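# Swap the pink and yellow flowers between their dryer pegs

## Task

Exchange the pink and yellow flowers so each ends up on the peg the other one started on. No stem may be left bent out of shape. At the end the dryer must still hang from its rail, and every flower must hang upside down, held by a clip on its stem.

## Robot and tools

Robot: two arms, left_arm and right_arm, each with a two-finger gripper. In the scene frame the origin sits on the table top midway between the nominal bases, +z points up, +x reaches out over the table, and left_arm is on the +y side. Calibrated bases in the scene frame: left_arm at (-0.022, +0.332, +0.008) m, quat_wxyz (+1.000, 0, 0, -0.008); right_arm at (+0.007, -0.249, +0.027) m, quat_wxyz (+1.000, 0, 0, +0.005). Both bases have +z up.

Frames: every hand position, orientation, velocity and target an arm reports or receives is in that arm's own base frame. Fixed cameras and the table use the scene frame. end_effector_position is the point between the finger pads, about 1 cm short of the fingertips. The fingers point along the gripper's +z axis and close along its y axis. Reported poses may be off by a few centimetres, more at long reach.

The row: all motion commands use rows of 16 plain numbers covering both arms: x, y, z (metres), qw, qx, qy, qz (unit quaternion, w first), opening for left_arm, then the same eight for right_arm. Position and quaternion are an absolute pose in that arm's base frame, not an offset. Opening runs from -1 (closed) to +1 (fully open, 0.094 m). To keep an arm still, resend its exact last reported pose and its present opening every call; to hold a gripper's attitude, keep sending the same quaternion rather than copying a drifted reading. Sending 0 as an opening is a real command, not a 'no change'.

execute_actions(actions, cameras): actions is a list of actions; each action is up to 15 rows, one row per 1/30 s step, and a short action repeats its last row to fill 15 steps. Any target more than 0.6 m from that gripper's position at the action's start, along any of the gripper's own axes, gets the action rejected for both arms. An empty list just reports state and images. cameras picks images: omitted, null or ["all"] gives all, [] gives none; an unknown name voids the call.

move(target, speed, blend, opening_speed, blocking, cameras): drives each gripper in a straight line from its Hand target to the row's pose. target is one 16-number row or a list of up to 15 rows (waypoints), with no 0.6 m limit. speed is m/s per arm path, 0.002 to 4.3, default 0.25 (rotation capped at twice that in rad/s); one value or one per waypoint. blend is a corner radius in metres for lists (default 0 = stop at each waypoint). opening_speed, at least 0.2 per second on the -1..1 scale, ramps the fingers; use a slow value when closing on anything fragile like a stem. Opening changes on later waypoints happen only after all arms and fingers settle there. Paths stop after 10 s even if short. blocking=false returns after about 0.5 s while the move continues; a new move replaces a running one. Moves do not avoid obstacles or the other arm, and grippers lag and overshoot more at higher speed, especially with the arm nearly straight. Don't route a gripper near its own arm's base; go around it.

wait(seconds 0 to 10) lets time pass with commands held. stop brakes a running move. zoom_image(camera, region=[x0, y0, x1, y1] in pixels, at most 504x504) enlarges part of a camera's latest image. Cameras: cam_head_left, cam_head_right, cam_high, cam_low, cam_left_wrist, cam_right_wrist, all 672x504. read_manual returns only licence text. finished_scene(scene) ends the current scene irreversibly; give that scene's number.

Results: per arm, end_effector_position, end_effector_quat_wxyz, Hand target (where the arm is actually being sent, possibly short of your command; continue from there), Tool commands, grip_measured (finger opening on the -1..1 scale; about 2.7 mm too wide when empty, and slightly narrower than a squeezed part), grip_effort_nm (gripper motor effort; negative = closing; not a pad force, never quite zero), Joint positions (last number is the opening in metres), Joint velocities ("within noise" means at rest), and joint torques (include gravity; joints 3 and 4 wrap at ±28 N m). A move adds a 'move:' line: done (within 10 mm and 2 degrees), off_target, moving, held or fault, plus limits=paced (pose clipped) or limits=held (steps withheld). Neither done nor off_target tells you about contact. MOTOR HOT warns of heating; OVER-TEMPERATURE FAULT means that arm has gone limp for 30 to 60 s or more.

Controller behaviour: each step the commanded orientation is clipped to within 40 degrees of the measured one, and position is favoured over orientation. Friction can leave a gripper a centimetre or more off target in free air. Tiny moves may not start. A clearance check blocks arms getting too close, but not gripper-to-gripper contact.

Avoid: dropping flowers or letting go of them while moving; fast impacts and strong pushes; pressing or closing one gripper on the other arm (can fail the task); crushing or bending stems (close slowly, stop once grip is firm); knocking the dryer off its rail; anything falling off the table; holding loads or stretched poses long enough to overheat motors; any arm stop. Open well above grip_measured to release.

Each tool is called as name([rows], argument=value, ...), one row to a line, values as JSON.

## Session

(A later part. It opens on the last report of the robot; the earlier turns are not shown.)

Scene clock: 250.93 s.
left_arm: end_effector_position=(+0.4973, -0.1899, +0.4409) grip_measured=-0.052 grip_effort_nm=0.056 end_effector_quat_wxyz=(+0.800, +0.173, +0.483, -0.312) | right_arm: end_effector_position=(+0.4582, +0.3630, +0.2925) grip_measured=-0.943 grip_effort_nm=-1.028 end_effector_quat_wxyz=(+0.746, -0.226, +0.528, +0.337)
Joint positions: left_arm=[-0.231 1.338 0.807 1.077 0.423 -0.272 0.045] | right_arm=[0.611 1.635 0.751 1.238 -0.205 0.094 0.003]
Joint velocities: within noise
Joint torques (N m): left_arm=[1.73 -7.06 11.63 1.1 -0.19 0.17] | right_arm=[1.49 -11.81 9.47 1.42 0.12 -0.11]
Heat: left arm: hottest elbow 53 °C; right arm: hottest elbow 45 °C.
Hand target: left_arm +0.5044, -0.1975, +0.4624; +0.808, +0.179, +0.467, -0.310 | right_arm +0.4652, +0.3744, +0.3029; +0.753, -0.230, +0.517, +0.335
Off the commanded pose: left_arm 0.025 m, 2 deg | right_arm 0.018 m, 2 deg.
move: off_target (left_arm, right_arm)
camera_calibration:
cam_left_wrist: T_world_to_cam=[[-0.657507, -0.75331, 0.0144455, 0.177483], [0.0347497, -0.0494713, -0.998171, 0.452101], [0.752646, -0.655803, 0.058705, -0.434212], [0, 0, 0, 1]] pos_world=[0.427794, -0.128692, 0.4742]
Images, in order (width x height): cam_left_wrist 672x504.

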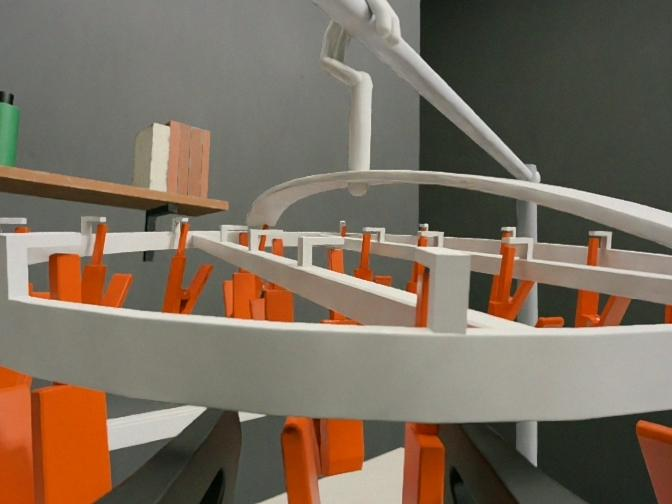

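move(target=[0.497,-0.204,0.459,0.8085,0.1792,0.4668,-0.3104,-0.05,0.466,0.375,0.303,0.7529,-0.2304,0.5174,0.3352,-0.97], speed=0.05, cameras=["cam_left_wrist"])

Scene clock: 255.23 s.
left_arm: end_effector_position=(+0.4951, -0.1975, +0.4418) grip_measured=-0.052 grip_effort_nm=0.056 end_effector_quat_wxyz=(+0.801, +0.174, +0.481, -0.311) | right_arm: end_effector_position=(+0.4582, +0.3630, +0.2925) grip_measured=-0.943 grip_effort_nm=-1.033 end_effector_quat_wxyz=(+0.746, -0.226, +0.528, +0.337)
Joint positions: left_arm=[-0.251 1.338 0.808 1.077 0.407 -0.26 0.045] | right_arm=[0.611 1.635 0.751 1.238 -0.205 0.094 0.003]
Joint velocities: within noise
Joint torques (N m): left_arm=[1.73 -8.12 10.06 1.37 -0.19 0.2] | right_arm=[1.61 -11.87 9.47 1.48 0.12 -0.11]
Heat: left arm: hottest elbow 55 °C; right arm: hottest elbow 45 °C.
Hand target: left_arm +0.4963, -0.2036, +0.4587; +0.808, +0.179, +0.467, -0.310 | right_arm +0.4652, +0.3744, +0.3029; +0.753, -0.230, +0.517, +0.335
Off the commanded pose: left_arm 0.019 m, 2 deg | right_arm 0.018 m, 2 deg.
move: off_target (left_arm, right_arm)
camera_calibration:
cam_left_wrist: T_world_to_cam=[[-0.657716, -0.75318, 0.0113803, 0.171737], [0.0399302, -0.049948, -0.997953, 0.449925], [0.752207, -0.655916, 0.0629262, -0.439255], [0, 0, 0, 1]] pos_world=[0.425399, -0.136292, 0.47469]
Images, in order (width x height): cam_left_wrist 672x504.

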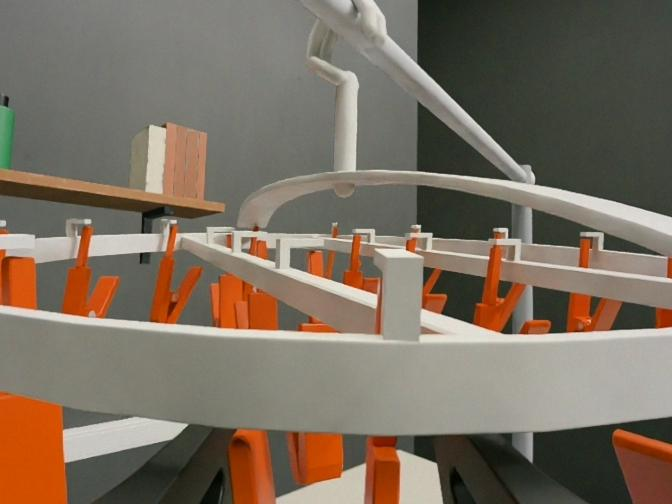

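move(target=[0.499,-0.191,0.459,0.8085,0.1792,0.4668,-0.3104,-0.05,0.466,0.375,0.303,0.7529,-0.2304,0.5174,0.3352,-0.97], speed=0.05, cameras=["cam_left_wrist"])

Scene clock: 259.50 s.
left_arm: end_effector_position=(+0.4948, -0.1959, +0.4410) grip_measured=-0.052 grip_effort_nm=0.046 end_effector_quat_wxyz=(+0.799, +0.181, +0.481, -0.312) | right_arm: end_effector_position=(+0.4582, +0.3630, +0.2925) grip_measured=-0.943 grip_effort_nm=-1.028 end_effector_quat_wxyz=(+0.746, -0.226, +0.528, +0.337)
Joint positions: left_arm=[-0.242 1.338 0.808 1.077 0.428 -0.26 0.045] | right_arm=[0.611 1.635 0.751 1.238 -0.205 0.094 0.003]
Joint velocities: left_arm=[-0.005 -0.015 0.002 -0.002 -0.007 -0.154 0] | right_arm=[within noise]
Joint torques (N m): left_arm=[3.43 -8.23 9.85 1.74 0.04 -0.04] | right_arm=[1.44 -11.87 9.48 1.54 0.13 -0.12]
Heat: left arm: hottest elbow 56 °C; right arm: hottest elbow 46 °C.
Hand target: left_arm +0.4983, -0.1909, +0.4587; +0.808, +0.179, +0.467, -0.310 | right_arm +0.4652, +0.3744, +0.3029; +0.753, -0.230, +0.517, +0.335
Off the commanded pose: left_arm 0.019 m, 2 deg | right_arm 0.018 m, 2 deg.
move: off_target (left_arm, right_arm)
camera_calibration:
cam_left_wrist: T_world_to_cam=[[-0.664634, -0.747168, 0.00152914, 0.181679], [0.0422319, -0.0396101, -0.998322, 0.450294], [0.745975, -0.663454, 0.0578805, -0.43416], [0, 0, 0, 1]] pos_world=[0.425605, -0.134465, 0.47439]
Images, in order (width x height): cam_left_wrist 672x504.

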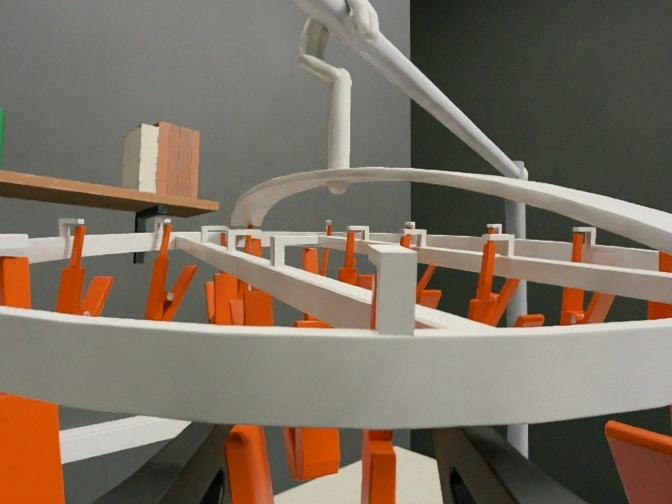

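move(target=[0.502,-0.183,0.459,0.8085,0.1792,0.4668,-0.3104,-0.05,0.466,0.375,0.303,0.7529,-0.2304,0.5174,0.3352,-0.97], speed=0.05, cameras=["cam_left_wrist"])

Scene clock: 261.90 s.
left_arm: end_effector_position=(+0.4972, -0.1877, +0.4403) grip_measured=-0.052 grip_effort_nm=0.051 end_effector_quat_wxyz=(+0.798, +0.181, +0.483, -0.312) | right_arm: end_effector_position=(+0.4582, +0.3630, +0.2925) grip_measured=-0.943 grip_effort_nm=-1.038 end_effector_quat_wxyz=(+0.746, -0.226, +0.528, +0.337)
Joint positions: left_arm=[-0.22 1.338 0.808 1.077 0.446 -0.271 0.045] | right_arm=[0.611 1.635 0.751 1.238 -0.205 0.094 0.003]
Joint velocities: within noise
Joint torques (N m): left_arm=[3.43 -7.94 10.03 2 0.02 -0.03] | right_arm=[1.38 -11.93 9.43 1.48 0.12 -0.11]
Heat: left arm: hottest elbow 57 °C; right arm: hottest elbow 46 °C.
Hand target: left_arm +0.5012, -0.1828, +0.4586; +0.808, +0.179, +0.467, -0.310 | right_arm +0.4652, +0.3744, +0.3029; +0.753, -0.230, +0.517, +0.335
Off the commanded pose: left_arm 0.020 m, 2 deg | right_arm 0.018 m, 2 deg.
move: off_target (left_arm, right_arm)
camera_calibration:
cam_left_wrist: T_world_to_cam=[[-0.663592, -0.748089, 0.00292444, 0.188165], [0.0380624, -0.0376668, -0.998565, 0.452364], [0.747126, -0.662528, 0.0534695, -0.428916], [0, 0, 0, 1]] pos_world=[0.428101, -0.126366, 0.474099]
Images, in order (width x height): cam_left_wrist 672x504.

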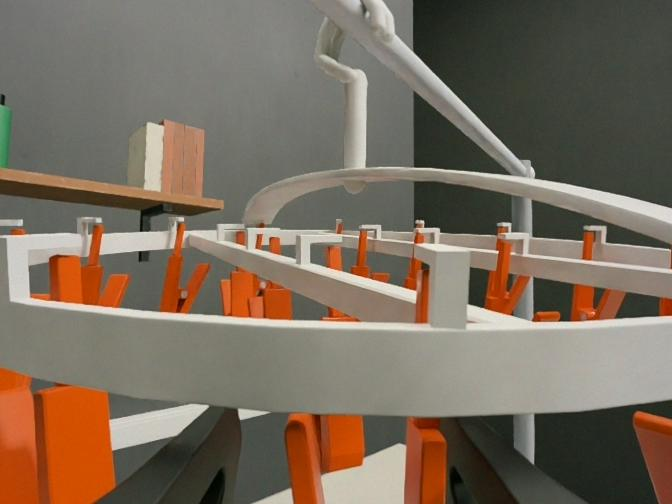

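move(target=[0.498,-0.200,0.459,0.8085,0.1792,0.4668,-0.3104,-0.05,0.466,0.375,0.303,0.7529,-0.2304,0.5174,0.3352,-0.97], speed=0.05, cameras=["cam_left_wrist"])

Scene clock: 265.87 s.
left_arm: end_effector_position=(+0.4961, -0.1941, +0.4415) grip_measured=-0.052 grip_effort_nm=0.056 end_effector_quat_wxyz=(+0.800, +0.174, +0.482, -0.312) | right_arm: end_effector_position=(+0.4582, +0.3630, +0.2925) grip_measured=-0.943 grip_effort_nm=-1.033 end_effector_quat_wxyz=(+0.746, -0.226, +0.528, +0.337)
Joint positions: left_arm=[-0.242 1.338 0.808 1.077 0.415 -0.266 0.045] | right_arm=[0.611 1.635 0.751 1.238 -0.205 0.094 0.003]
Joint velocities: within noise
Joint torques (N m): left_arm=[1.79 -8.06 10.03 1.5 -0.19 0.16] | right_arm=[1.38 -11.87 9.4 1.46 0.12 -0.11]
Heat: left arm: hottest elbow 58 °C; right arm: hottest elbow 46 °C.
Hand target: left_arm +0.4973, -0.1996, +0.4587; +0.809, +0.179, +0.467, -0.310 | right_arm +0.4652, +0.3744, +0.3029; +0.753, -0.230, +0.517, +0.335
Off the commanded pose: left_arm 0.019 m, 2 deg | right_arm 0.018 m, 2 deg.
move: off_target (left_arm, right_arm)
camera_calibration:
cam_left_wrist: T_world_to_cam=[[-0.65841, -0.75255, 0.0128101, 0.17479], [0.037434, -0.0497404, -0.99806, 0.451095], [0.751728, -0.656654, 0.0609205, -0.43686], [0, 0, 0, 1]] pos_world=[0.426597, -0.13289, 0.474595]
Images, in order (width x height): cam_left_wrist 672x504.

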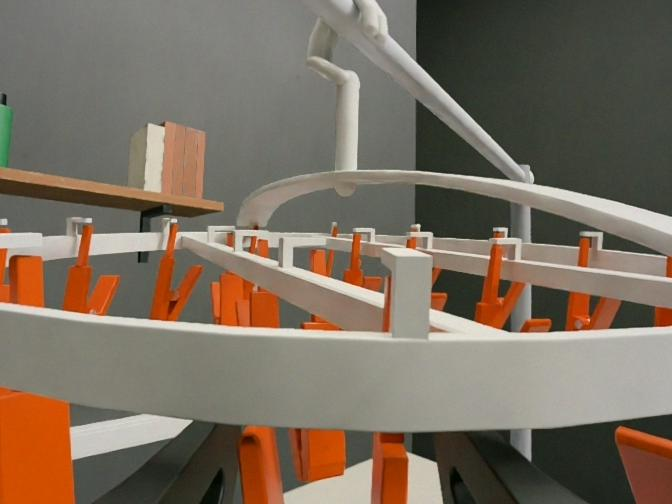

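move(target=[0.498,-0.200,0.459,0.8085,0.1792,0.4668,-0.3104,-0.75,0.466,0.375,0.303,0.7529,-0.2304,0.5174,0.3352,-0.97], speed=0.05, opening_speed=0.4, cameras=["cam_left_wrist"])

Scene clock: 269.33 s.
left_arm: end_effector_position=(+0.4961, -0.1940, +0.4415) grip_measured=-0.602 grip_effort_nm=-1.062 end_effector_quat_wxyz=(+0.801, +0.174, +0.482, -0.311) | right_arm: end_effector_position=(+0.4583, +0.3631, +0.2919) grip_measured=-0.943 grip_effort_nm=-1.028 end_effector_quat_wxyz=(+0.745, -0.226, +0.529, +0.337)
Joint positions: left_arm=[-0.242 1.338 0.808 1.077 0.415 -0.265 0.019] | right_arm=[0.611 1.636 0.751 1.237 -0.205 0.094 0.003]
Joint velocities: within noise
Joint torques (N m): left_arm=[1.85 -8.06 10.06 1.5 -0.17 0.16] | right_arm=[1.32 -11.87 9.44 1.51 0.13 -0.12]
Heat: left arm: hottest elbow 58 °C; right arm: hottest elbow 46 °C.
Hand target: left_arm +0.4973, -0.1996, +0.4587; +0.808, +0.179, +0.467, -0.310 | right_arm +0.4652, +0.3744, +0.3029; +0.753, -0.230, +0.517, +0.335
Off the commanded pose: left_arm 0.019 m, 2 deg | right_arm 0.018 m, 2 deg.
move: off_target (left_arm, right_arm)
camera_calibration:
cam_left_wrist: T_world_to_cam=[[-0.657737, -0.753152, 0.0120259, 0.174728], [0.038069, -0.0491826, -0.998064, 0.450903], [0.752285, -0.656005, 0.0610209, -0.436985], [0, 0, 0, 1]] pos_world=[0.426497, -0.132891, 0.474594]
Images, in order (width x height): cam_left_wrist 672x504.

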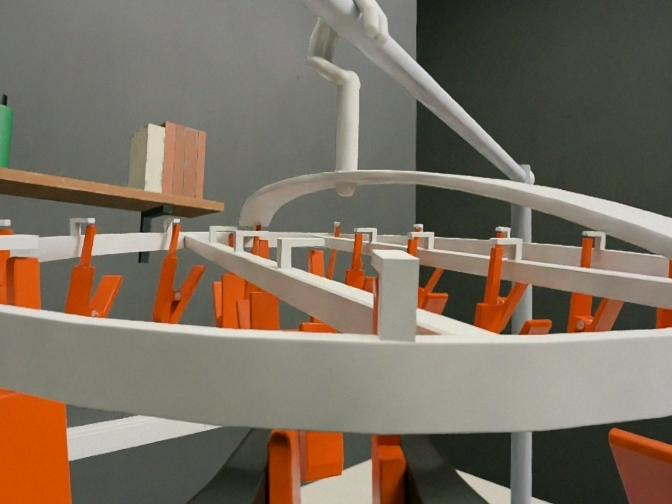

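move(target=[0.498,-0.200,0.459,0.8085,0.1792,0.4668,-0.3104,-0.75,0.464,0.373,0.248,0.7529,-0.2304,0.5174,0.3352,-0.97], speed=0.035, cameras=["cam_right_wrist","cam_head_right","cam_low","cam_high"])

zoom_image(camera="cam_low", region=[270, 130, 340, 200])

Scene clock: 274.60 s.
left_arm: end_effector_position=(+0.4961, -0.1940, +0.4415) grip_measured=-0.602 grip_effort_nm=-1.067 end_effector_quat_wxyz=(+0.801, +0.174, +0.482, -0.311) | right_arm: end_effector_position=(+0.4642, +0.3672, +0.2462) grip_measured=-0.943 grip_effort_nm=-1.033 end_effector_quat_wxyz=(+0.747, -0.226, +0.527, +0.337)
Joint positions: left_arm=[-0.242 1.338 0.808 1.077 0.414 -0.264 0.019] | right_arm=[0.611 1.774 0.751 1.381 -0.205 0.094 0.003]
Joint velocities: within noise
Joint torques (N m): left_arm=[1.79 -8.12 10.06 1.51 -0.17 0.16] | right_arm=[1.03 -13.1 6.17 2.55 0.08 -0.1]
Heat: left arm: hottest elbow 59 °C; right arm: hottest elbow 46 °C.
Hand target: left_arm +0.4973, -0.1996, +0.4587; +0.809, +0.179, +0.467, -0.310 | right_arm +0.4638, +0.3729, +0.2480; +0.753, -0.230, +0.518, +0.335
Off the commanded pose: left_arm 0.019 m, 2 deg | right_arm 0.006 m, 1 deg.
move: off_target (left_arm)
camera_calibration:
cam_right_wrist: T_world_to_cam=[[0.743126, -0.669111, -0.00729473, -0.0984946], [-0.057941, -0.0534821, -0.996886, 0.333146], [0.666638, 0.741235, -0.0785129, -0.475394], [0, 0, 0, 1]] pos_world=[0.409412, 0.304292, 0.294066]
Images, in order (width x height): cam_head_right 672x504, cam_high 672x504, cam_low 672x504, cam_right_wrist 672x504.

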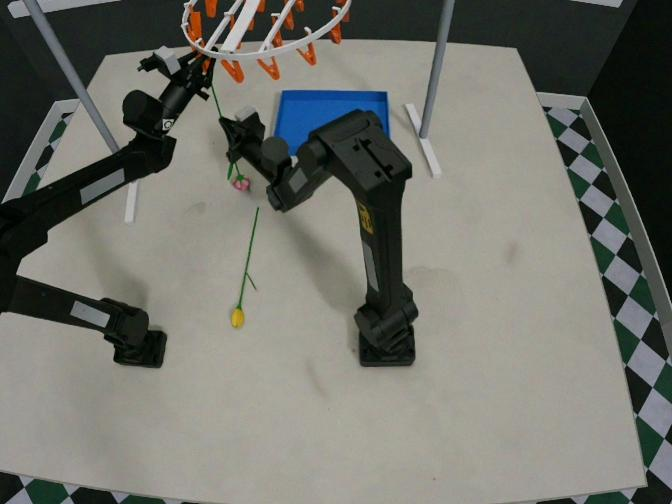

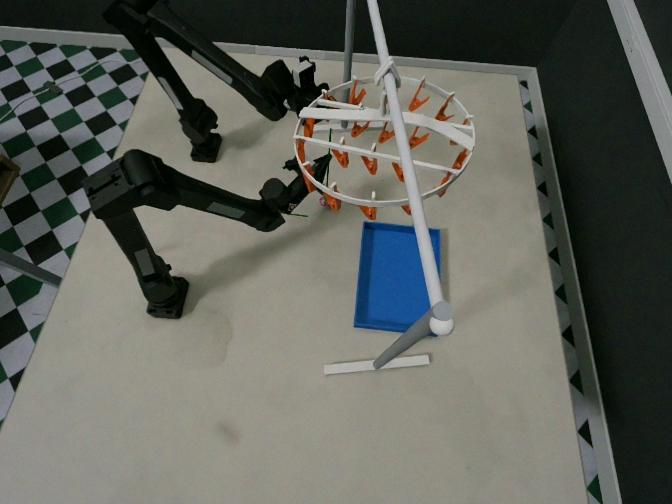

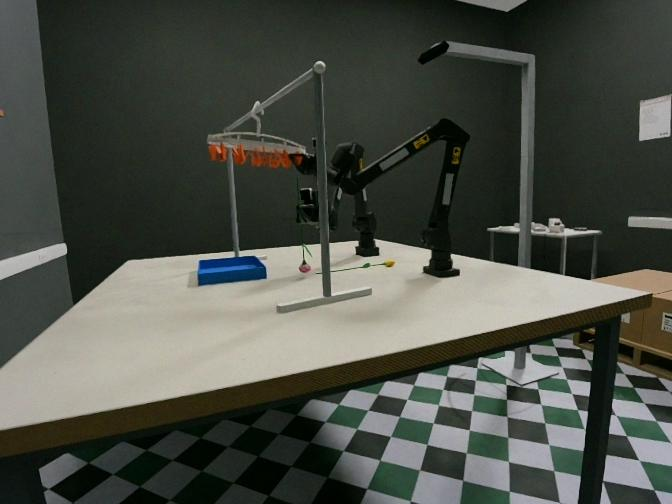

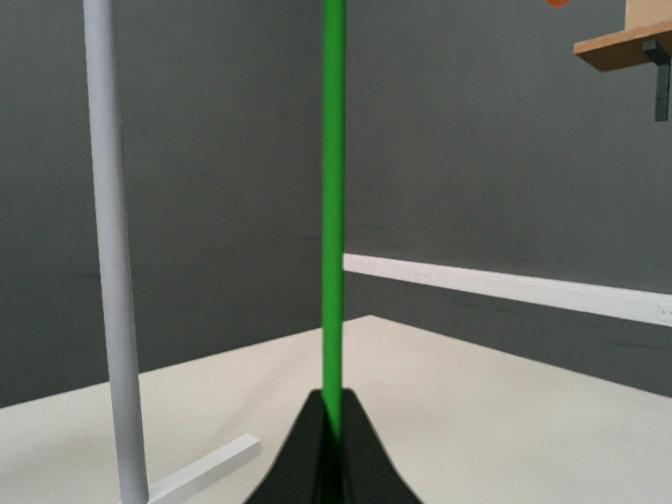

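Scaled by 7.200 from the camera's 672x504 image, which has a finer 960x720 frame.

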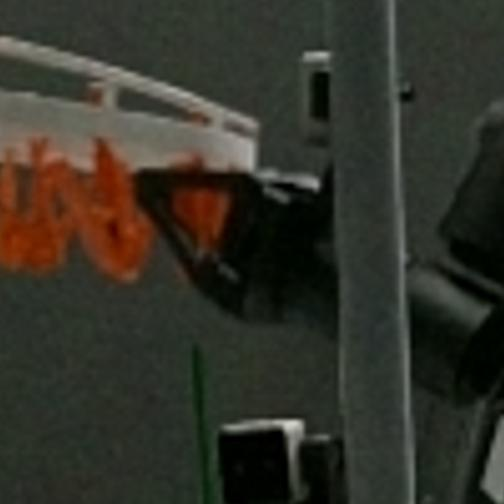

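move([
  [0.498,-0.200,0.459,0.8085,0.1792,0.4668,-0.3104,-0.05,0.41,0.32,0.245,0.7529,-0.2304,0.5174,0.3352,-0.97],
  [0.458,-0.164,0.428,0.8085,0.1792,0.4668,-0.3104,-0.05,0.35,0.275,0.25,0.7395,-0.2487,0.5250,0.3398,-0.97],
  [0.34,-0.14,0.36,0.7996,0.1923,0.4801,-0.3050,-0.05,0.28,0.25,0.262,0.7332,-0.2484,0.5327,0.3419,-0.97],
], speed=[0.045,0.07,0.15], blend=[0,0.02,0], opening_speed=0.45, cameras=["cam_left_wrist","cam_right_wrist","cam_head_right"])

Scene clock: 292.17 s.
left_arm: end_effector_position=(+0.3434, -0.1447, +0.3530) grip_measured=-0.052 grip_effort_nm=0.056 end_effector_quat_wxyz=(+0.791, +0.192, +0.491, -0.310) | right_arm: end_effector_position=(+0.2845, +0.2489, +0.2642) grip_measured=-0.943 grip_effort_nm=-1.038 end_effector_quat_wxyz=(+0.734, -0.242, +0.532, +0.345)
Joint positions: left_arm=[-0.171 1.017 0.306 1.245 0.509 -0.282 0.045] | right_arm=[0.611 1.179 0.184 1.327 -0.242 0.094 0.003]
Joint velocities: within noise
Joint torques (N m): left_arm=[3.49 -3.78 6.72 2.26 0 0.05] | right_arm=[1.32 -3.9 4.9 1.48 0.13 -0.1]
Heat: left arm: hottest elbow 60 °C; right arm: hottest elbow 44 °C.
Hand target: left_arm +0.3400, -0.1401, +0.3599; +0.800, +0.192, +0.480, -0.305 | right_arm +0.2801, +0.2500, +0.2619; +0.733, -0.248, +0.533, +0.342
Off the commanded pose: left_arm 0.009 m, 2 deg | right_arm 0.005 m, 1 deg.
move: done
camera_calibration:
cam_left_wrist: T_world_to_cam=[[-0.67127, -0.74116, -0.00886492, 0.126338], [0.0253895, -0.011039, -0.999617, 0.38127], [0.740778, -0.671237, 0.0262279, -0.270348], [0, 0, 0, 1]] pos_world=[0.275395, -0.0836223, 0.389335]
cam_right_wrist: T_world_to_cam=[[0.765867, -0.642997, -0.00152614, -0.0585812], [-0.0699631, -0.0809725, -0.994258, 0.343938], [0.639181, 0.761576, -0.107, -0.256261], [0, 0, 0, 1]] pos_world=[0.232726, 0.185345, 0.314454]
Images, in order (width x height): cam_head_right 672x504, cam_left_wrist 672x504, cam_right_wrist 672x504.

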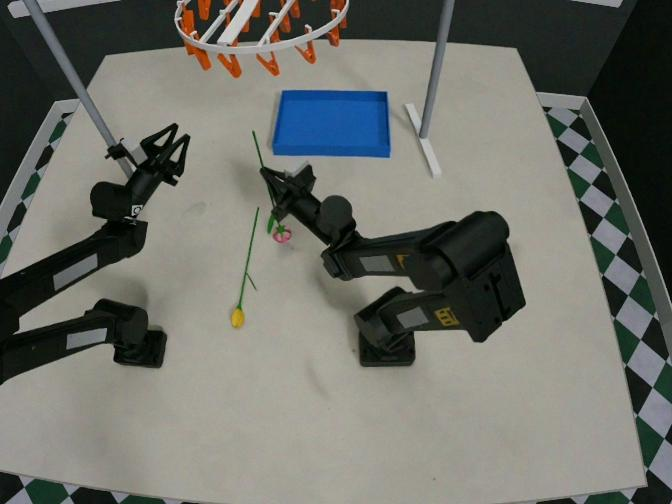

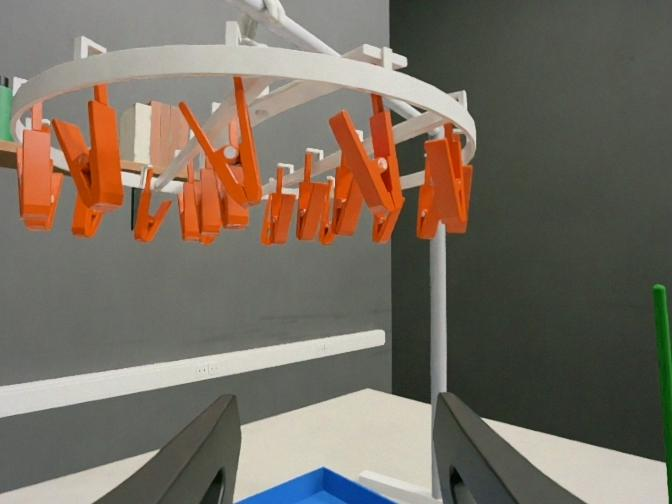

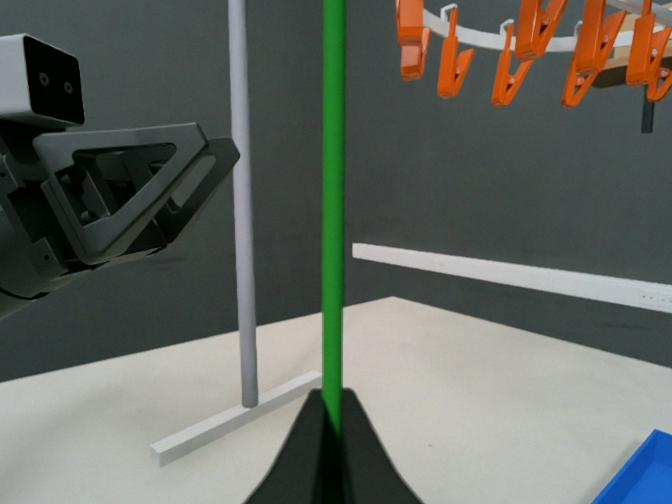

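move([
  [0.27,-0.19,0.33,0.7698,0.1962,0.5390,-0.2802,-0.05,0.28,0.25,0.262,0.7332,-0.2484,0.5327,0.3419,-0.97],
  [0.240,-0.250,0.325,0.7698,0.1962,0.5390,-0.2802,-0.05,0.28,0.25,0.262,0.7332,-0.2484,0.5327,0.3419,-0.97],
], speed=0.2, blend=[0.03,0], cameras=["cam_left_wrist","cam_right_wrist"])

Scene clock: 302.13 s.
left_arm: end_effector_position=(+0.2401, -0.2446, +0.3070) grip_measured=-0.052 grip_effort_nm=0.051 end_effector_quat_wxyz=(+0.759, +0.200, +0.555, -0.275) | right_arm: end_effector_position=(+0.2845, +0.2489, +0.2643) grip_measured=-0.943 grip_effort_nm=-1.033 end_effector_quat_wxyz=(+0.734, -0.242, +0.532, +0.345)
Joint positions: left_arm=[-0.885 0.734 0.175 0.872 -0.183 0.058 0.045] | right_arm=[0.611 1.178 0.184 1.326 -0.241 0.094 0.003]
Joint velocities: within noise
Joint torques (N m): left_arm=[1.73 0.09 9.73 2.82 -0.03 0.18] | right_arm=[1.49 -3.66 4.89 1.58 0.14 -0.1]
Heat: left arm: hottest elbow 57 °C; right arm: hottest elbow 43 °C.
Hand target: left_arm +0.2396, -0.2496, +0.3248; +0.770, +0.196, +0.539, -0.280 | right_arm +0.2801, +0.2499, +0.2621; +0.733, -0.248, +0.532, +0.342
Off the commanded pose: left_arm 0.019 m, 2 deg | right_arm 0.005 m, 1 deg.
move: off_target (left_arm)
camera_calibration:
cam_left_wrist: T_world_to_cam=[[-0.631733, -0.775121, -0.0100613, -0.0349615], [-0.0912202, 0.0872222, -0.992004, 0.386415], [0.7698, -0.625764, -0.125808, -0.208786], [0, 0, 0, 1]] pos_world=[0.173886, -0.191454, 0.356706]
cam_right_wrist: T_world_to_cam=[[0.765673, -0.643228, -0.00169915, -0.0584386], [-0.0700557, -0.080765, -0.994268, 0.344024], [0.639404, 0.761403, -0.106901, -0.256301], [0, 0, 0, 1]] pos_world=[0.232726, 0.185344, 0.314554]
Images, in order (width x height): cam_left_wrist 672x504, cam_right_wrist 672x504.

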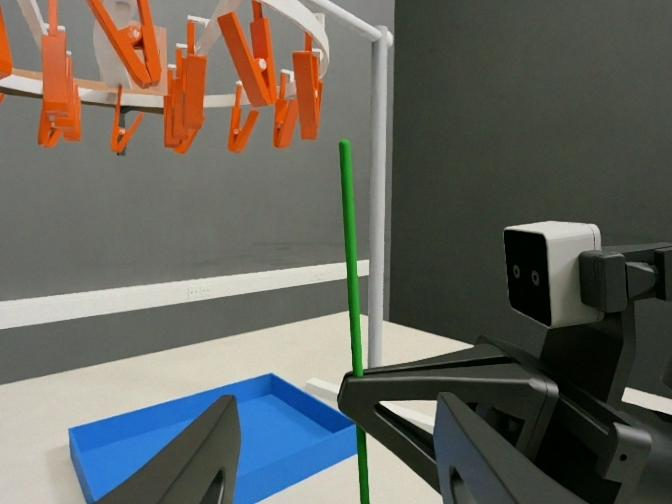

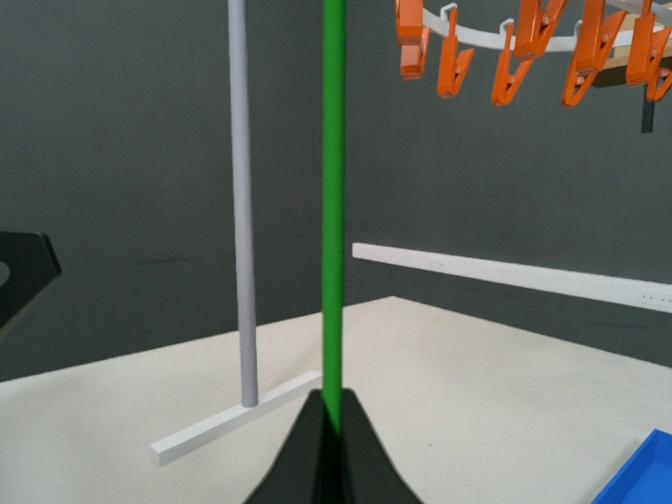

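move(target=[0.316,-0.320,0.356,0.7698,0.1962,0.5390,-0.2802,-0.05,0.28,0.25,0.262,0.7332,-0.2484,0.5327,0.3419,-0.97], speed=0.08, cameras=["cam_left_wrist","cam_right_wrist"])

Scene clock: 307.27 s.
left_arm: end_effector_position=(+0.3047, -0.3147, +0.3264) grip_measured=-0.052 grip_effort_nm=0.056 end_effector_quat_wxyz=(+0.753, +0.213, +0.560, -0.272) | right_arm: end_effector_position=(+0.2845, +0.2489, +0.2643) grip_measured=-0.943 grip_effort_nm=-1.033 end_effector_quat_wxyz=(+0.734, -0.242, +0.532, +0.345)
Joint positions: left_arm=[-0.855 1.088 0.407 0.968 -0.138 0.058 0.045] | right_arm=[0.611 1.178 0.184 1.326 -0.241 0.094 0.003]
Joint velocities: within noise
Joint torques (N m): left_arm=[3.55 -3.55 11.03 2.93 0.16 -0.04] | right_arm=[1.49 -3.78 4.86 1.52 0.14 -0.11]
Heat: left arm: hottest elbow 58 °C; right arm: hottest elbow 42 °C.
Hand target: left_arm +0.3145, -0.3185, +0.3557; +0.770, +0.196, +0.539, -0.280 | right_arm +0.2801, +0.2499, +0.2620; +0.733, -0.248, +0.533, +0.342
Off the commanded pose: left_arm 0.032 m, 4 deg | right_arm 0.005 m, 1 deg.
move: off_target (left_arm)
camera_calibration:
cam_left_wrist: T_world_to_cam=[[-0.641289, -0.766773, -0.0284079, -0.0367346], [-0.0958312, 0.116772, -0.988525, 0.427362], [0.761291, -0.631208, -0.148365, -0.291729], [0, 0, 0, 1]] pos_world=[0.239488, -0.262213, 0.378132]
cam_right_wrist: T_world_to_cam=[[0.765673, -0.643228, -0.00169915, -0.0584386], [-0.0700557, -0.080765, -0.994268, 0.344024], [0.639404, 0.761403, -0.106901, -0.256301], [0, 0, 0, 1]] pos_world=[0.232726, 0.185344, 0.314554]
Images, in order (width x height): cam_left_wrist 672x504, cam_right_wrist 672x504.

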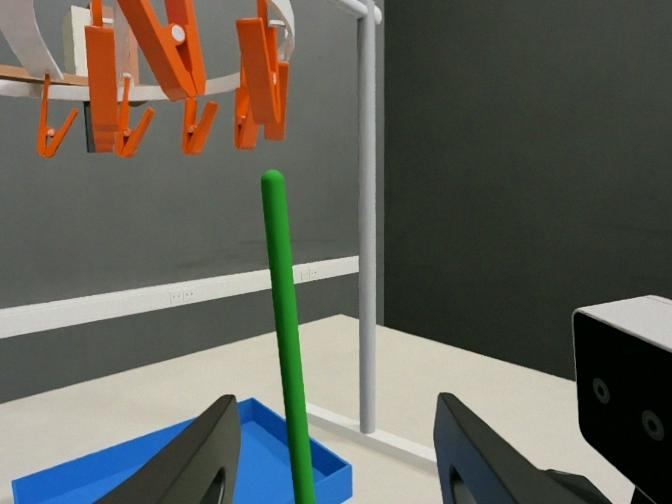

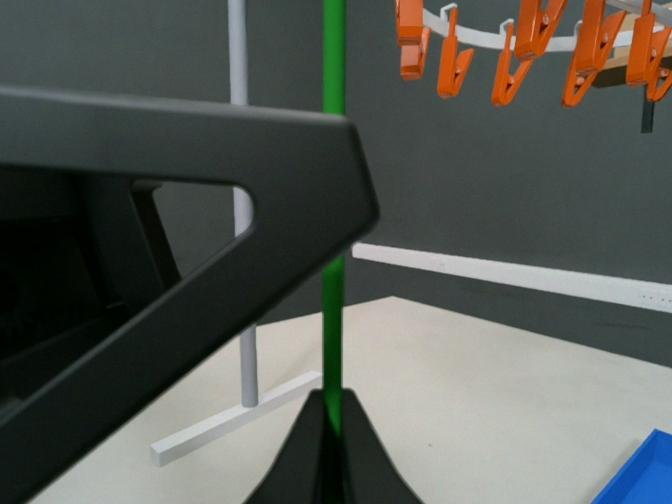

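move(target=[0.318,-0.311,0.356,0.7698,0.1962,0.5390,-0.2802,-0.05,0.28,0.25,0.262,0.7332,-0.2484,0.5327,0.3419,-0.97], speed=0.05, cameras=["cam_left_wrist"])

Scene clock: 310.57 s.
left_arm: end_effector_position=(+0.3103, -0.3100, +0.3267) grip_measured=-0.052 grip_effort_nm=0.051 end_effector_quat_wxyz=(+0.753, +0.213, +0.560, -0.272) | right_arm: end_effector_position=(+0.2845, +0.2489, +0.2643) grip_measured=-0.943 grip_effort_nm=-1.028 end_effector_quat_wxyz=(+0.734, -0.242, +0.532, +0.345)
Joint positions: left_arm=[-0.828 1.089 0.408 0.968 -0.114 0.051 0.045] | right_arm=[0.611 1.178 0.184 1.326 -0.241 0.094 0.003]
Joint velocities: within noise
Joint torques (N m): left_arm=[3.43 -4.66 10.28 2.52 0.17 -0.07] | right_arm=[1.26 -3.78 4.86 1.55 0.14 -0.12]
Heat: left arm: hottest elbow 57 °C; right arm: hottest elbow 42 °C.
Hand target: left_arm +0.3168, -0.3100, +0.3557; +0.770, +0.196, +0.539, -0.280 | right_arm +0.2801, +0.2500, +0.2620; +0.733, -0.248, +0.533, +0.342
Off the commanded pose: left_arm 0.030 m, 4 deg | right_arm 0.005 m, 1 deg.
move: off_target (left_arm)
camera_calibration:
cam_left_wrist: T_world_to_cam=[[-0.640813, -0.767158, -0.0287628, -0.0296835], [-0.0949091, 0.116346, -0.988664, 0.427154], [0.761808, -0.630818, -0.147366, -0.293341], [0, 0, 0, 1]] pos_world=[0.244988, -0.257514, 0.37823]
Images, in order (width x height): cam_left_wrist 672x504.

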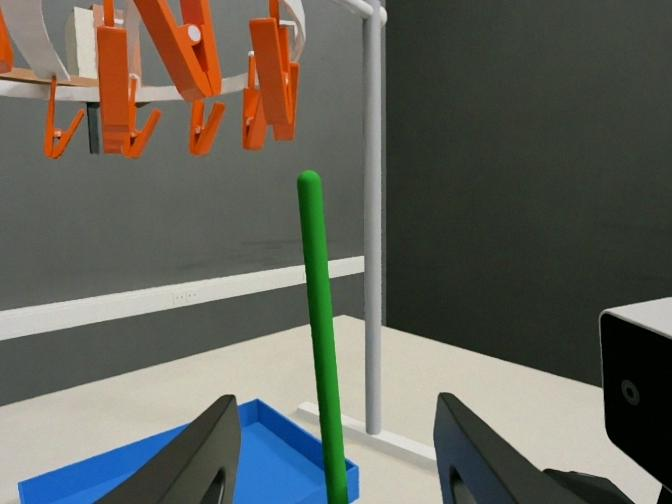

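move(target=[0.318,-0.311,0.356,0.7698,0.1962,0.5390,-0.2802,-0.97,0.28,0.25,0.262,0.7332,-0.2484,0.5327,0.3419,-0.97], speed=0.05, opening_speed=0.5, cameras=[])

Scene clock: 315.27 s.
left_arm: end_effector_position=(+0.3102, -0.3101, +0.3267) grip_measured=-0.952 grip_effort_nm=-1.013 end_effector_quat_wxyz=(+0.752, +0.212, +0.560, -0.274) | right_arm: end_effector_position=(+0.2846, +0.2489, +0.2642) grip_measured=-0.943 grip_effort_nm=-1.028 end_effector_quat_wxyz=(+0.734, -0.242, +0.533, +0.345)
Joint positions: left_arm=[-0.828 1.089 0.408 0.968 -0.112 0.046 0.002] | right_arm=[0.611 1.178 0.184 1.325 -0.241 0.094 0.003]
Joint velocities: within noise
Joint torques (N m): left_arm=[3.37 -4.72 10.29 2.52 0.09 -0.01] | right_arm=[1.44 -3.9 4.83 1.54 0.13 -0.11]
Heat: left arm: hottest elbow 57 °C; right arm: hottest elbow 42 °C.
Hand target: left_arm +0.3168, -0.3100, +0.3557; +0.770, +0.196, +0.539, -0.280 | right_arm +0.2801, +0.2500, +0.2620; +0.733, -0.248, +0.533, +0.342
Off the commanded pose: left_arm 0.030 m, 4 deg | right_arm 0.005 m, 1 deg.
move: off_target (left_arm)
No camera images: "cameras" was empty.

move([
  [0.318,-0.311,0.356,0.7698,0.1962,0.5390,-0.2802,-0.97,0.28,0.25,0.262,0.7332,-0.2484,0.5327,0.3419,-0.5],
  [0.318,-0.311,0.356,0.7698,0.1962,0.5390,-0.2802,-0.97,0.28,0.25,0.195,0.7332,-0.2484,0.5327,0.3419,-0.5],
  [0.318,-0.311,0.356,0.7698,0.1962,0.5390,-0.2802,-0.97,0.28,0.25,0.195,0.7332,-0.2484,0.5327,0.3419,-0.97],
], speed=0.08, opening_speed=0.5, cameras=["cam_right_wrist","cam_left_wrist"])

Scene clock: 323.27 s.
left_arm: end_effector_position=(+0.3102, -0.3102, +0.3267) grip_measured=-0.955 grip_effort_nm=-1.062 end_effector_quat_wxyz=(+0.752, +0.212, +0.560, -0.274) | right_arm: end_effector_position=(+0.2846, +0.2488, +0.1980) grip_measured=-0.947 grip_effort_nm=-0.984 end_effector_quat_wxyz=(+0.708, -0.255, +0.569, +0.331)
Joint positions: left_arm=[-0.828 1.089 0.408 0.968 -0.111 0.045 0.002] | right_arm=[0.611 1.47 0.137 1.564 -0.241 0.073 0.003]
Joint velocities: within noise
Joint torques (N m): left_arm=[3.43 -4.72 10.29 2.52 0.08 0] | right_arm=[1.38 -4.01 2.59 2.54 0.02 -0.11]
Heat: left arm: hottest elbow 57 °C; right arm: hottest elbow 41 °C.
Hand target: left_arm +0.3168, -0.3101, +0.3557; +0.770, +0.196, +0.539, -0.280 | right_arm +0.2801, +0.2500, +0.1958; +0.709, -0.262, +0.567, +0.329
Off the commanded pose: left_arm 0.030 m, 4 deg | right_arm 0.006 m, 5 deg.
joint sent to its limit (right arm) — joint 4 (wrist pitch), upper limit. The joint targets are off in orientation, not in position.
move: off_target (left_arm, right_arm); target 3's new opening was sent with right_arm's hand 0.006 m and 5 deg from that target
camera_calibration:
cam_left_wrist: T_world_to_cam=[[-0.643583, -0.765014, -0.023545, -0.0301409], [-0.0978329, 0.112736, -0.988797, 0.426993], [0.759098, -0.634069, -0.147399, -0.293523], [0, 0, 0, 1]] pos_world=[0.245188, -0.257309, 0.378234]
cam_right_wrist: T_world_to_cam=[[0.761403, -0.648245, -0.00664614, -0.0551327], [-0.136218, -0.149956, -0.979264, 0.311125], [0.633807, 0.746519, -0.202479, -0.239158], [0, 0, 0, 1]] pos_world=[0.235939, 0.189451, 0.255883]
Images, in order (width x height): cam_left_wrist 672x504, cam_right_wrist 672x504.

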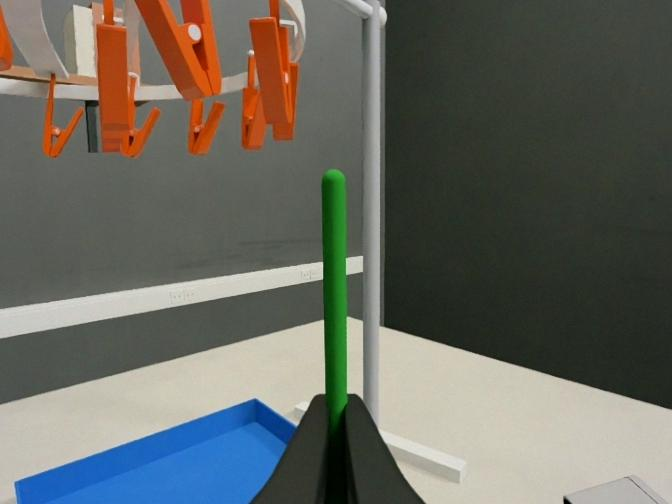

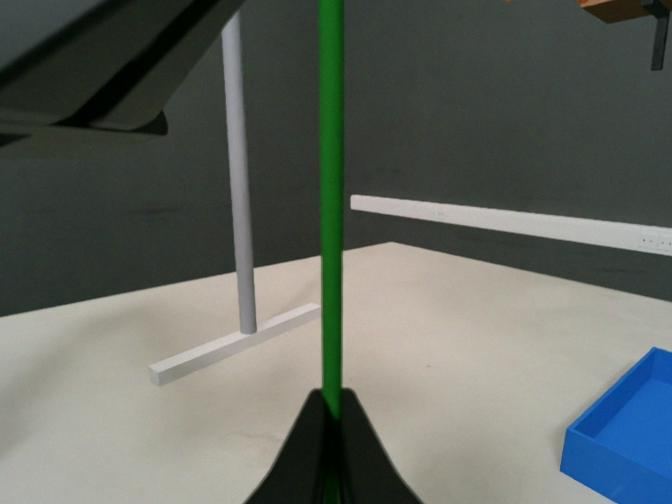

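move([
  [0.318,-0.311,0.356,0.7698,0.1962,0.5390,-0.2802,-0.5,0.28,0.25,0.195,0.7078,-0.2596,0.5686,0.3277,-0.97],
  [0.314,-0.311,0.262,0.7698,0.1962,0.5390,-0.2802,-0.5,0.28,0.25,0.195,0.7078,-0.2596,0.5686,0.3277,-0.97],
], speed=0.08, opening_speed=0.5, cameras=["cam_right_wrist","cam_left_wrist"])

Scene clock: 329.60 s.
left_arm: end_effector_position=(+0.3133, -0.3120, +0.2625) grip_measured=-0.502 grip_effort_nm=0.051 end_effector_quat_wxyz=(+0.767, +0.200, +0.542, -0.280) | right_arm: end_effector_position=(+0.2847, +0.2489, +0.1981) grip_measured=-0.950 grip_effort_nm=-1.033 end_effector_quat_wxyz=(+0.709, -0.253, +0.570, +0.331)
Joint positions: left_arm=[-0.828 1.407 0.338 1.411 -0.117 0.045 0.023] | right_arm=[0.614 1.47 0.137 1.564 -0.234 0.073 0.002]
Joint velocities: within noise
Joint torques (N m): left_arm=[2.67 -4.95 4.86 2.67 -0.05 0.04] | right_arm=[1.44 -4.07 2.48 2.35 0.13 -0.1]
Heat: left arm: hottest elbow 57 °C; right arm: hottest elbow 40 °C.
Hand target: left_arm +0.3140, -0.3110, +0.2621; +0.770, +0.196, +0.539, -0.280 | right_arm +0.2801, +0.2499, +0.1950; +0.708, -0.260, +0.569, +0.328
Off the commanded pose: left_arm 0.001 m, 1 deg | right_arm 0.006 m, 1 deg.
move: done
camera_calibration:
cam_left_wrist: T_world_to_cam=[[-0.638438, -0.769536, -0.0145184, -0.0364337], [-0.063129, 0.0711551, -0.995466, 0.341902], [0.76708, -0.634626, -0.0940082, -0.323153], [0, 0, 0, 1]] pos_world=[0.246207, -0.257446, 0.309444]
cam_right_wrist: T_world_to_cam=[[0.759065, -0.650964, -0.00817777, -0.0535459], [-0.137614, -0.148163, -0.979342, 0.31126], [0.636304, 0.744509, -0.202047, -0.239602], [0, 0, 0, 1]] pos_world=[0.235938, 0.189646, 0.255982]
Images, in order (width x height): cam_left_wrist 672x504, cam_right_wrist 672x504.

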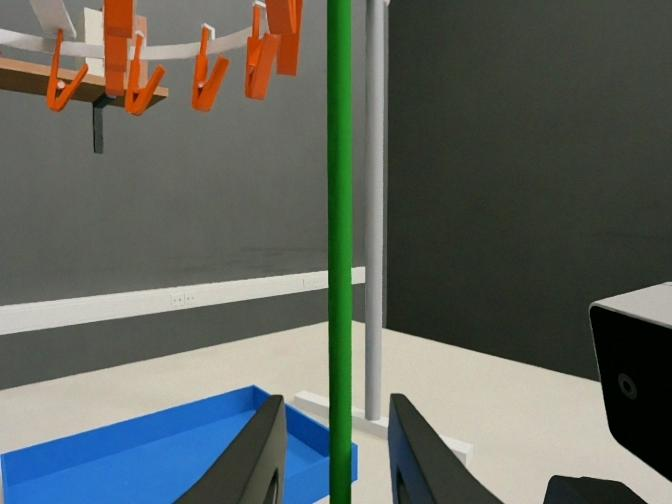

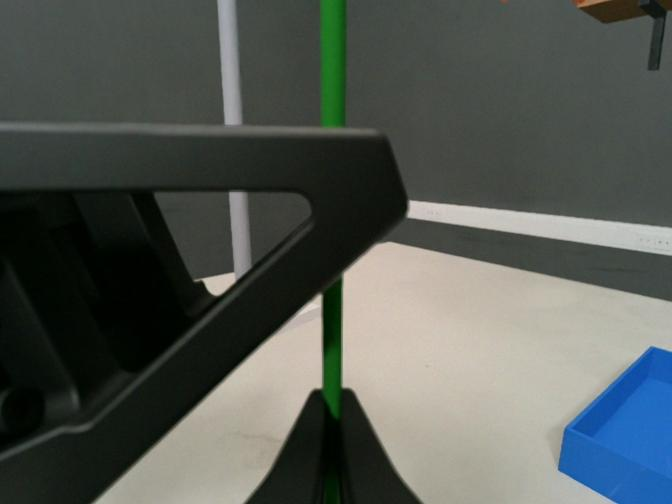

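move([
  [0.314,-0.311,0.262,0.7698,0.1962,0.5390,-0.2802,-0.97,0.28,0.25,0.195,0.7078,-0.2596,0.5686,0.3277,-0.97],
  [0.314,-0.311,0.262,0.7698,0.1962,0.5390,-0.2802,-0.97,0.28,0.25,0.195,0.7078,-0.2596,0.5686,0.3277,-0.4],
], speed=0.08, opening_speed=0.4, cameras=["cam_left_wrist"])

Scene clock: 337.13 s.
left_arm: end_effector_position=(+0.3133, -0.3120, +0.2622) grip_measured=-0.949 grip_effort_nm=-1.062 end_effector_quat_wxyz=(+0.767, +0.200, +0.542, -0.280) | right_arm: end_effector_position=(+0.2847, +0.2490, +0.1981) grip_measured=-0.402 grip_effort_nm=0.071 end_effector_quat_wxyz=(+0.709, -0.253, +0.570, +0.331)
Joint positions: left_arm=[-0.828 1.408 0.338 1.412 -0.118 0.045 0.002] | right_arm=[0.614 1.47 0.137 1.564 -0.234 0.073 0.028]
Joint velocities: within noise
Joint torques (N m): left_arm=[2.67 -5.07 4.83 2.77 -0.04 0.04] | right_arm=[1.44 -4.07 2.44 2.35 0.11 -0.12]
Heat: left arm: hottest elbow 55 °C; right arm: hottest elbow 39 °C.
Hand target: left_arm +0.3140, -0.3110, +0.2621; +0.770, +0.196, +0.539, -0.280 | right_arm +0.2800, +0.2500, +0.1950; +0.708, -0.260, +0.569, +0.328
Off the commanded pose: left_arm 0.001 m, 1 deg | right_arm 0.006 m, 1 deg.
move: done
camera_calibration:
cam_left_wrist: T_world_to_cam=[[-0.638219, -0.769719, -0.0144294, -0.0365016], [-0.0635103, 0.0713208, -0.995429, 0.341835], [0.76723, -0.634386, -0.0944034, -0.323101], [0, 0, 0, 1]] pos_world=[0.246307, -0.257447, 0.309244]
Images, in order (width x height): cam_left_wrist 672x504.

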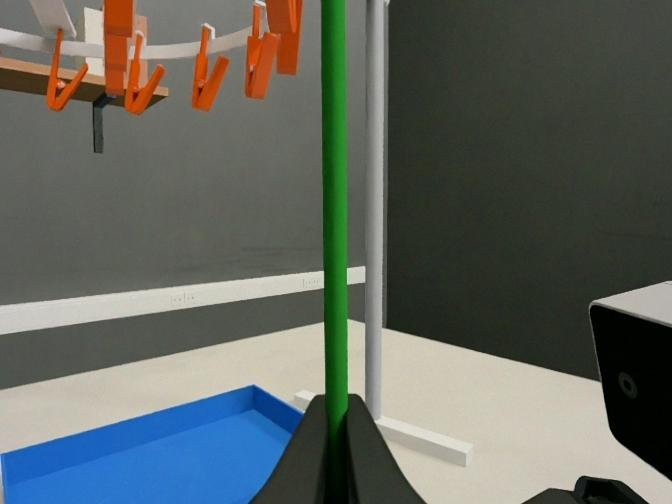

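move([
  [0.314,-0.311,0.262,0.7698,0.1962,0.5390,-0.2802,-0.97,0.241,0.204,0.185,0.7078,-0.2596,0.5686,0.3277,-0.1],
  [0.314,-0.311,0.262,0.7698,0.1962,0.5390,-0.2802,-0.97,0.33,0.065,0.37,0.8112,-0.1751,0.4683,0.3033,-0.05],
  [0.314,-0.311,0.262,0.7698,0.1962,0.5390,-0.2802,-0.97,0.426,0.143,0.422,0.8112,-0.1751,0.4683,0.3033,-0.05],
], speed=[0.06,0.2,0.12], opening_speed=0.5, cameras=["cam_right_wrist","cam_head_right","cam_high"])

Scene clock: 360.33 s.
left_arm: end_effector_position=(+0.3133, -0.3120, +0.2622) grip_measured=-0.949 grip_effort_nm=-1.062 end_effector_quat_wxyz=(+0.767, +0.200, +0.542, -0.280) | right_arm: end_effector_position=(+0.2554, +0.2254, +0.1849) grip_measured=-0.102 grip_effort_nm=0.076 end_effector_quat_wxyz=(+0.693, -0.263, +0.584, +0.330)
Joint positions: left_arm=[-0.828 1.408 0.338 1.412 -0.118 0.045 0.002] | right_arm=[0.585 1.41 0.034 1.564 -0.278 0.073 0.042]
Joint velocities: within noise
Joint torques (N m): left_arm=[2.67 -5.07 4.83 2.77 -0.04 0.04] | right_arm=[0.79 -2.61 3.36 1.91 0.11 0.03]
Heat: left arm: hottest elbow 53 °C; right arm: hottest elbow 37 °C.
Hand target: left_arm +0.3140, -0.3110, +0.2621; +0.770, +0.196, +0.539, -0.280 | right_arm +0.2574, +0.2278, +0.1853; +0.693, -0.264, +0.583, +0.331
Tool commands: left_gripper/opening=-0.97 right_gripper/opening=-0.1
Off the commanded pose: left_arm 0.001 m, 1 deg | right_arm 0.303 m, 22 deg.
move: held (right_arm; a check stopped the path); path passed 0 of 3 targets; target 2's new opening was not sent; limits=held
pose unreachable (right arm): on one or more control steps of this call, first in action 0 (counted from 0), this arm could not follow its commanded pose, so it was not sent that pose on those steps. It may still have moved: this result reports where it is.
cause: moving toward the commanded pose would bring two parts of the arm too close to each other (its shoulder (the part past joint 1) and its forearm (the part past joint 3), with joints 2 (shoulder) and 3 (elbow) between them).
camera_calibration:
cam_right_wrist: T_world_to_cam=[[0.768235, -0.640076, -0.0108728, -0.0510206], [-0.165163, -0.181766, -0.969372, 0.303608], [0.618496, 0.746501, -0.245356, -0.194029], [0, 0, 0, 1]] pos_world=[0.209347, 0.167371, 0.246148]
Images, in order (width x height): cam_head_right 672x504, cam_high 672x504, cam_right_wrist 672x504.

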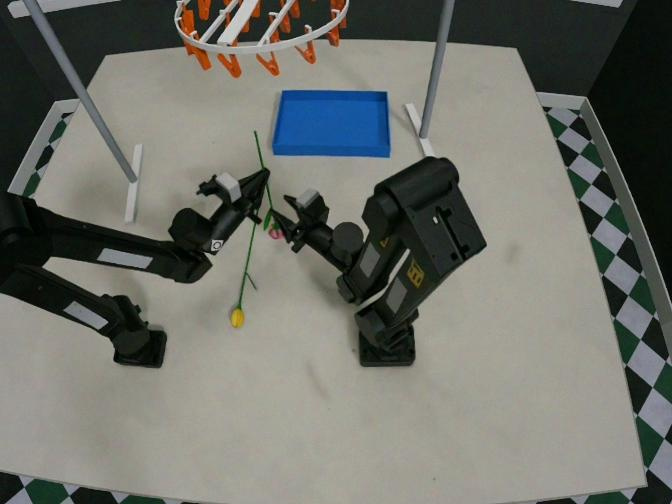

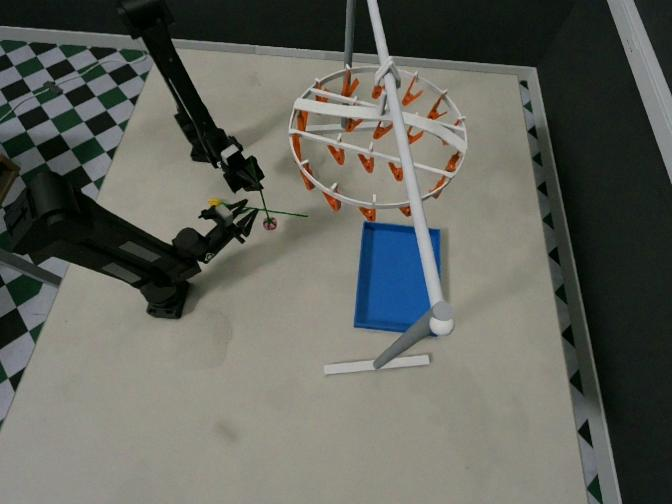

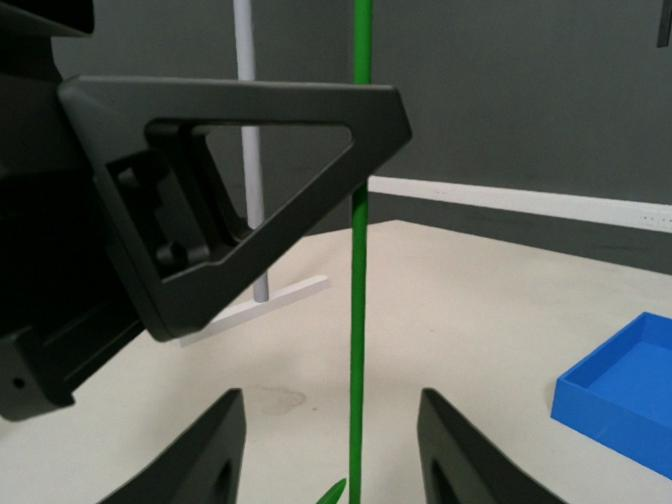

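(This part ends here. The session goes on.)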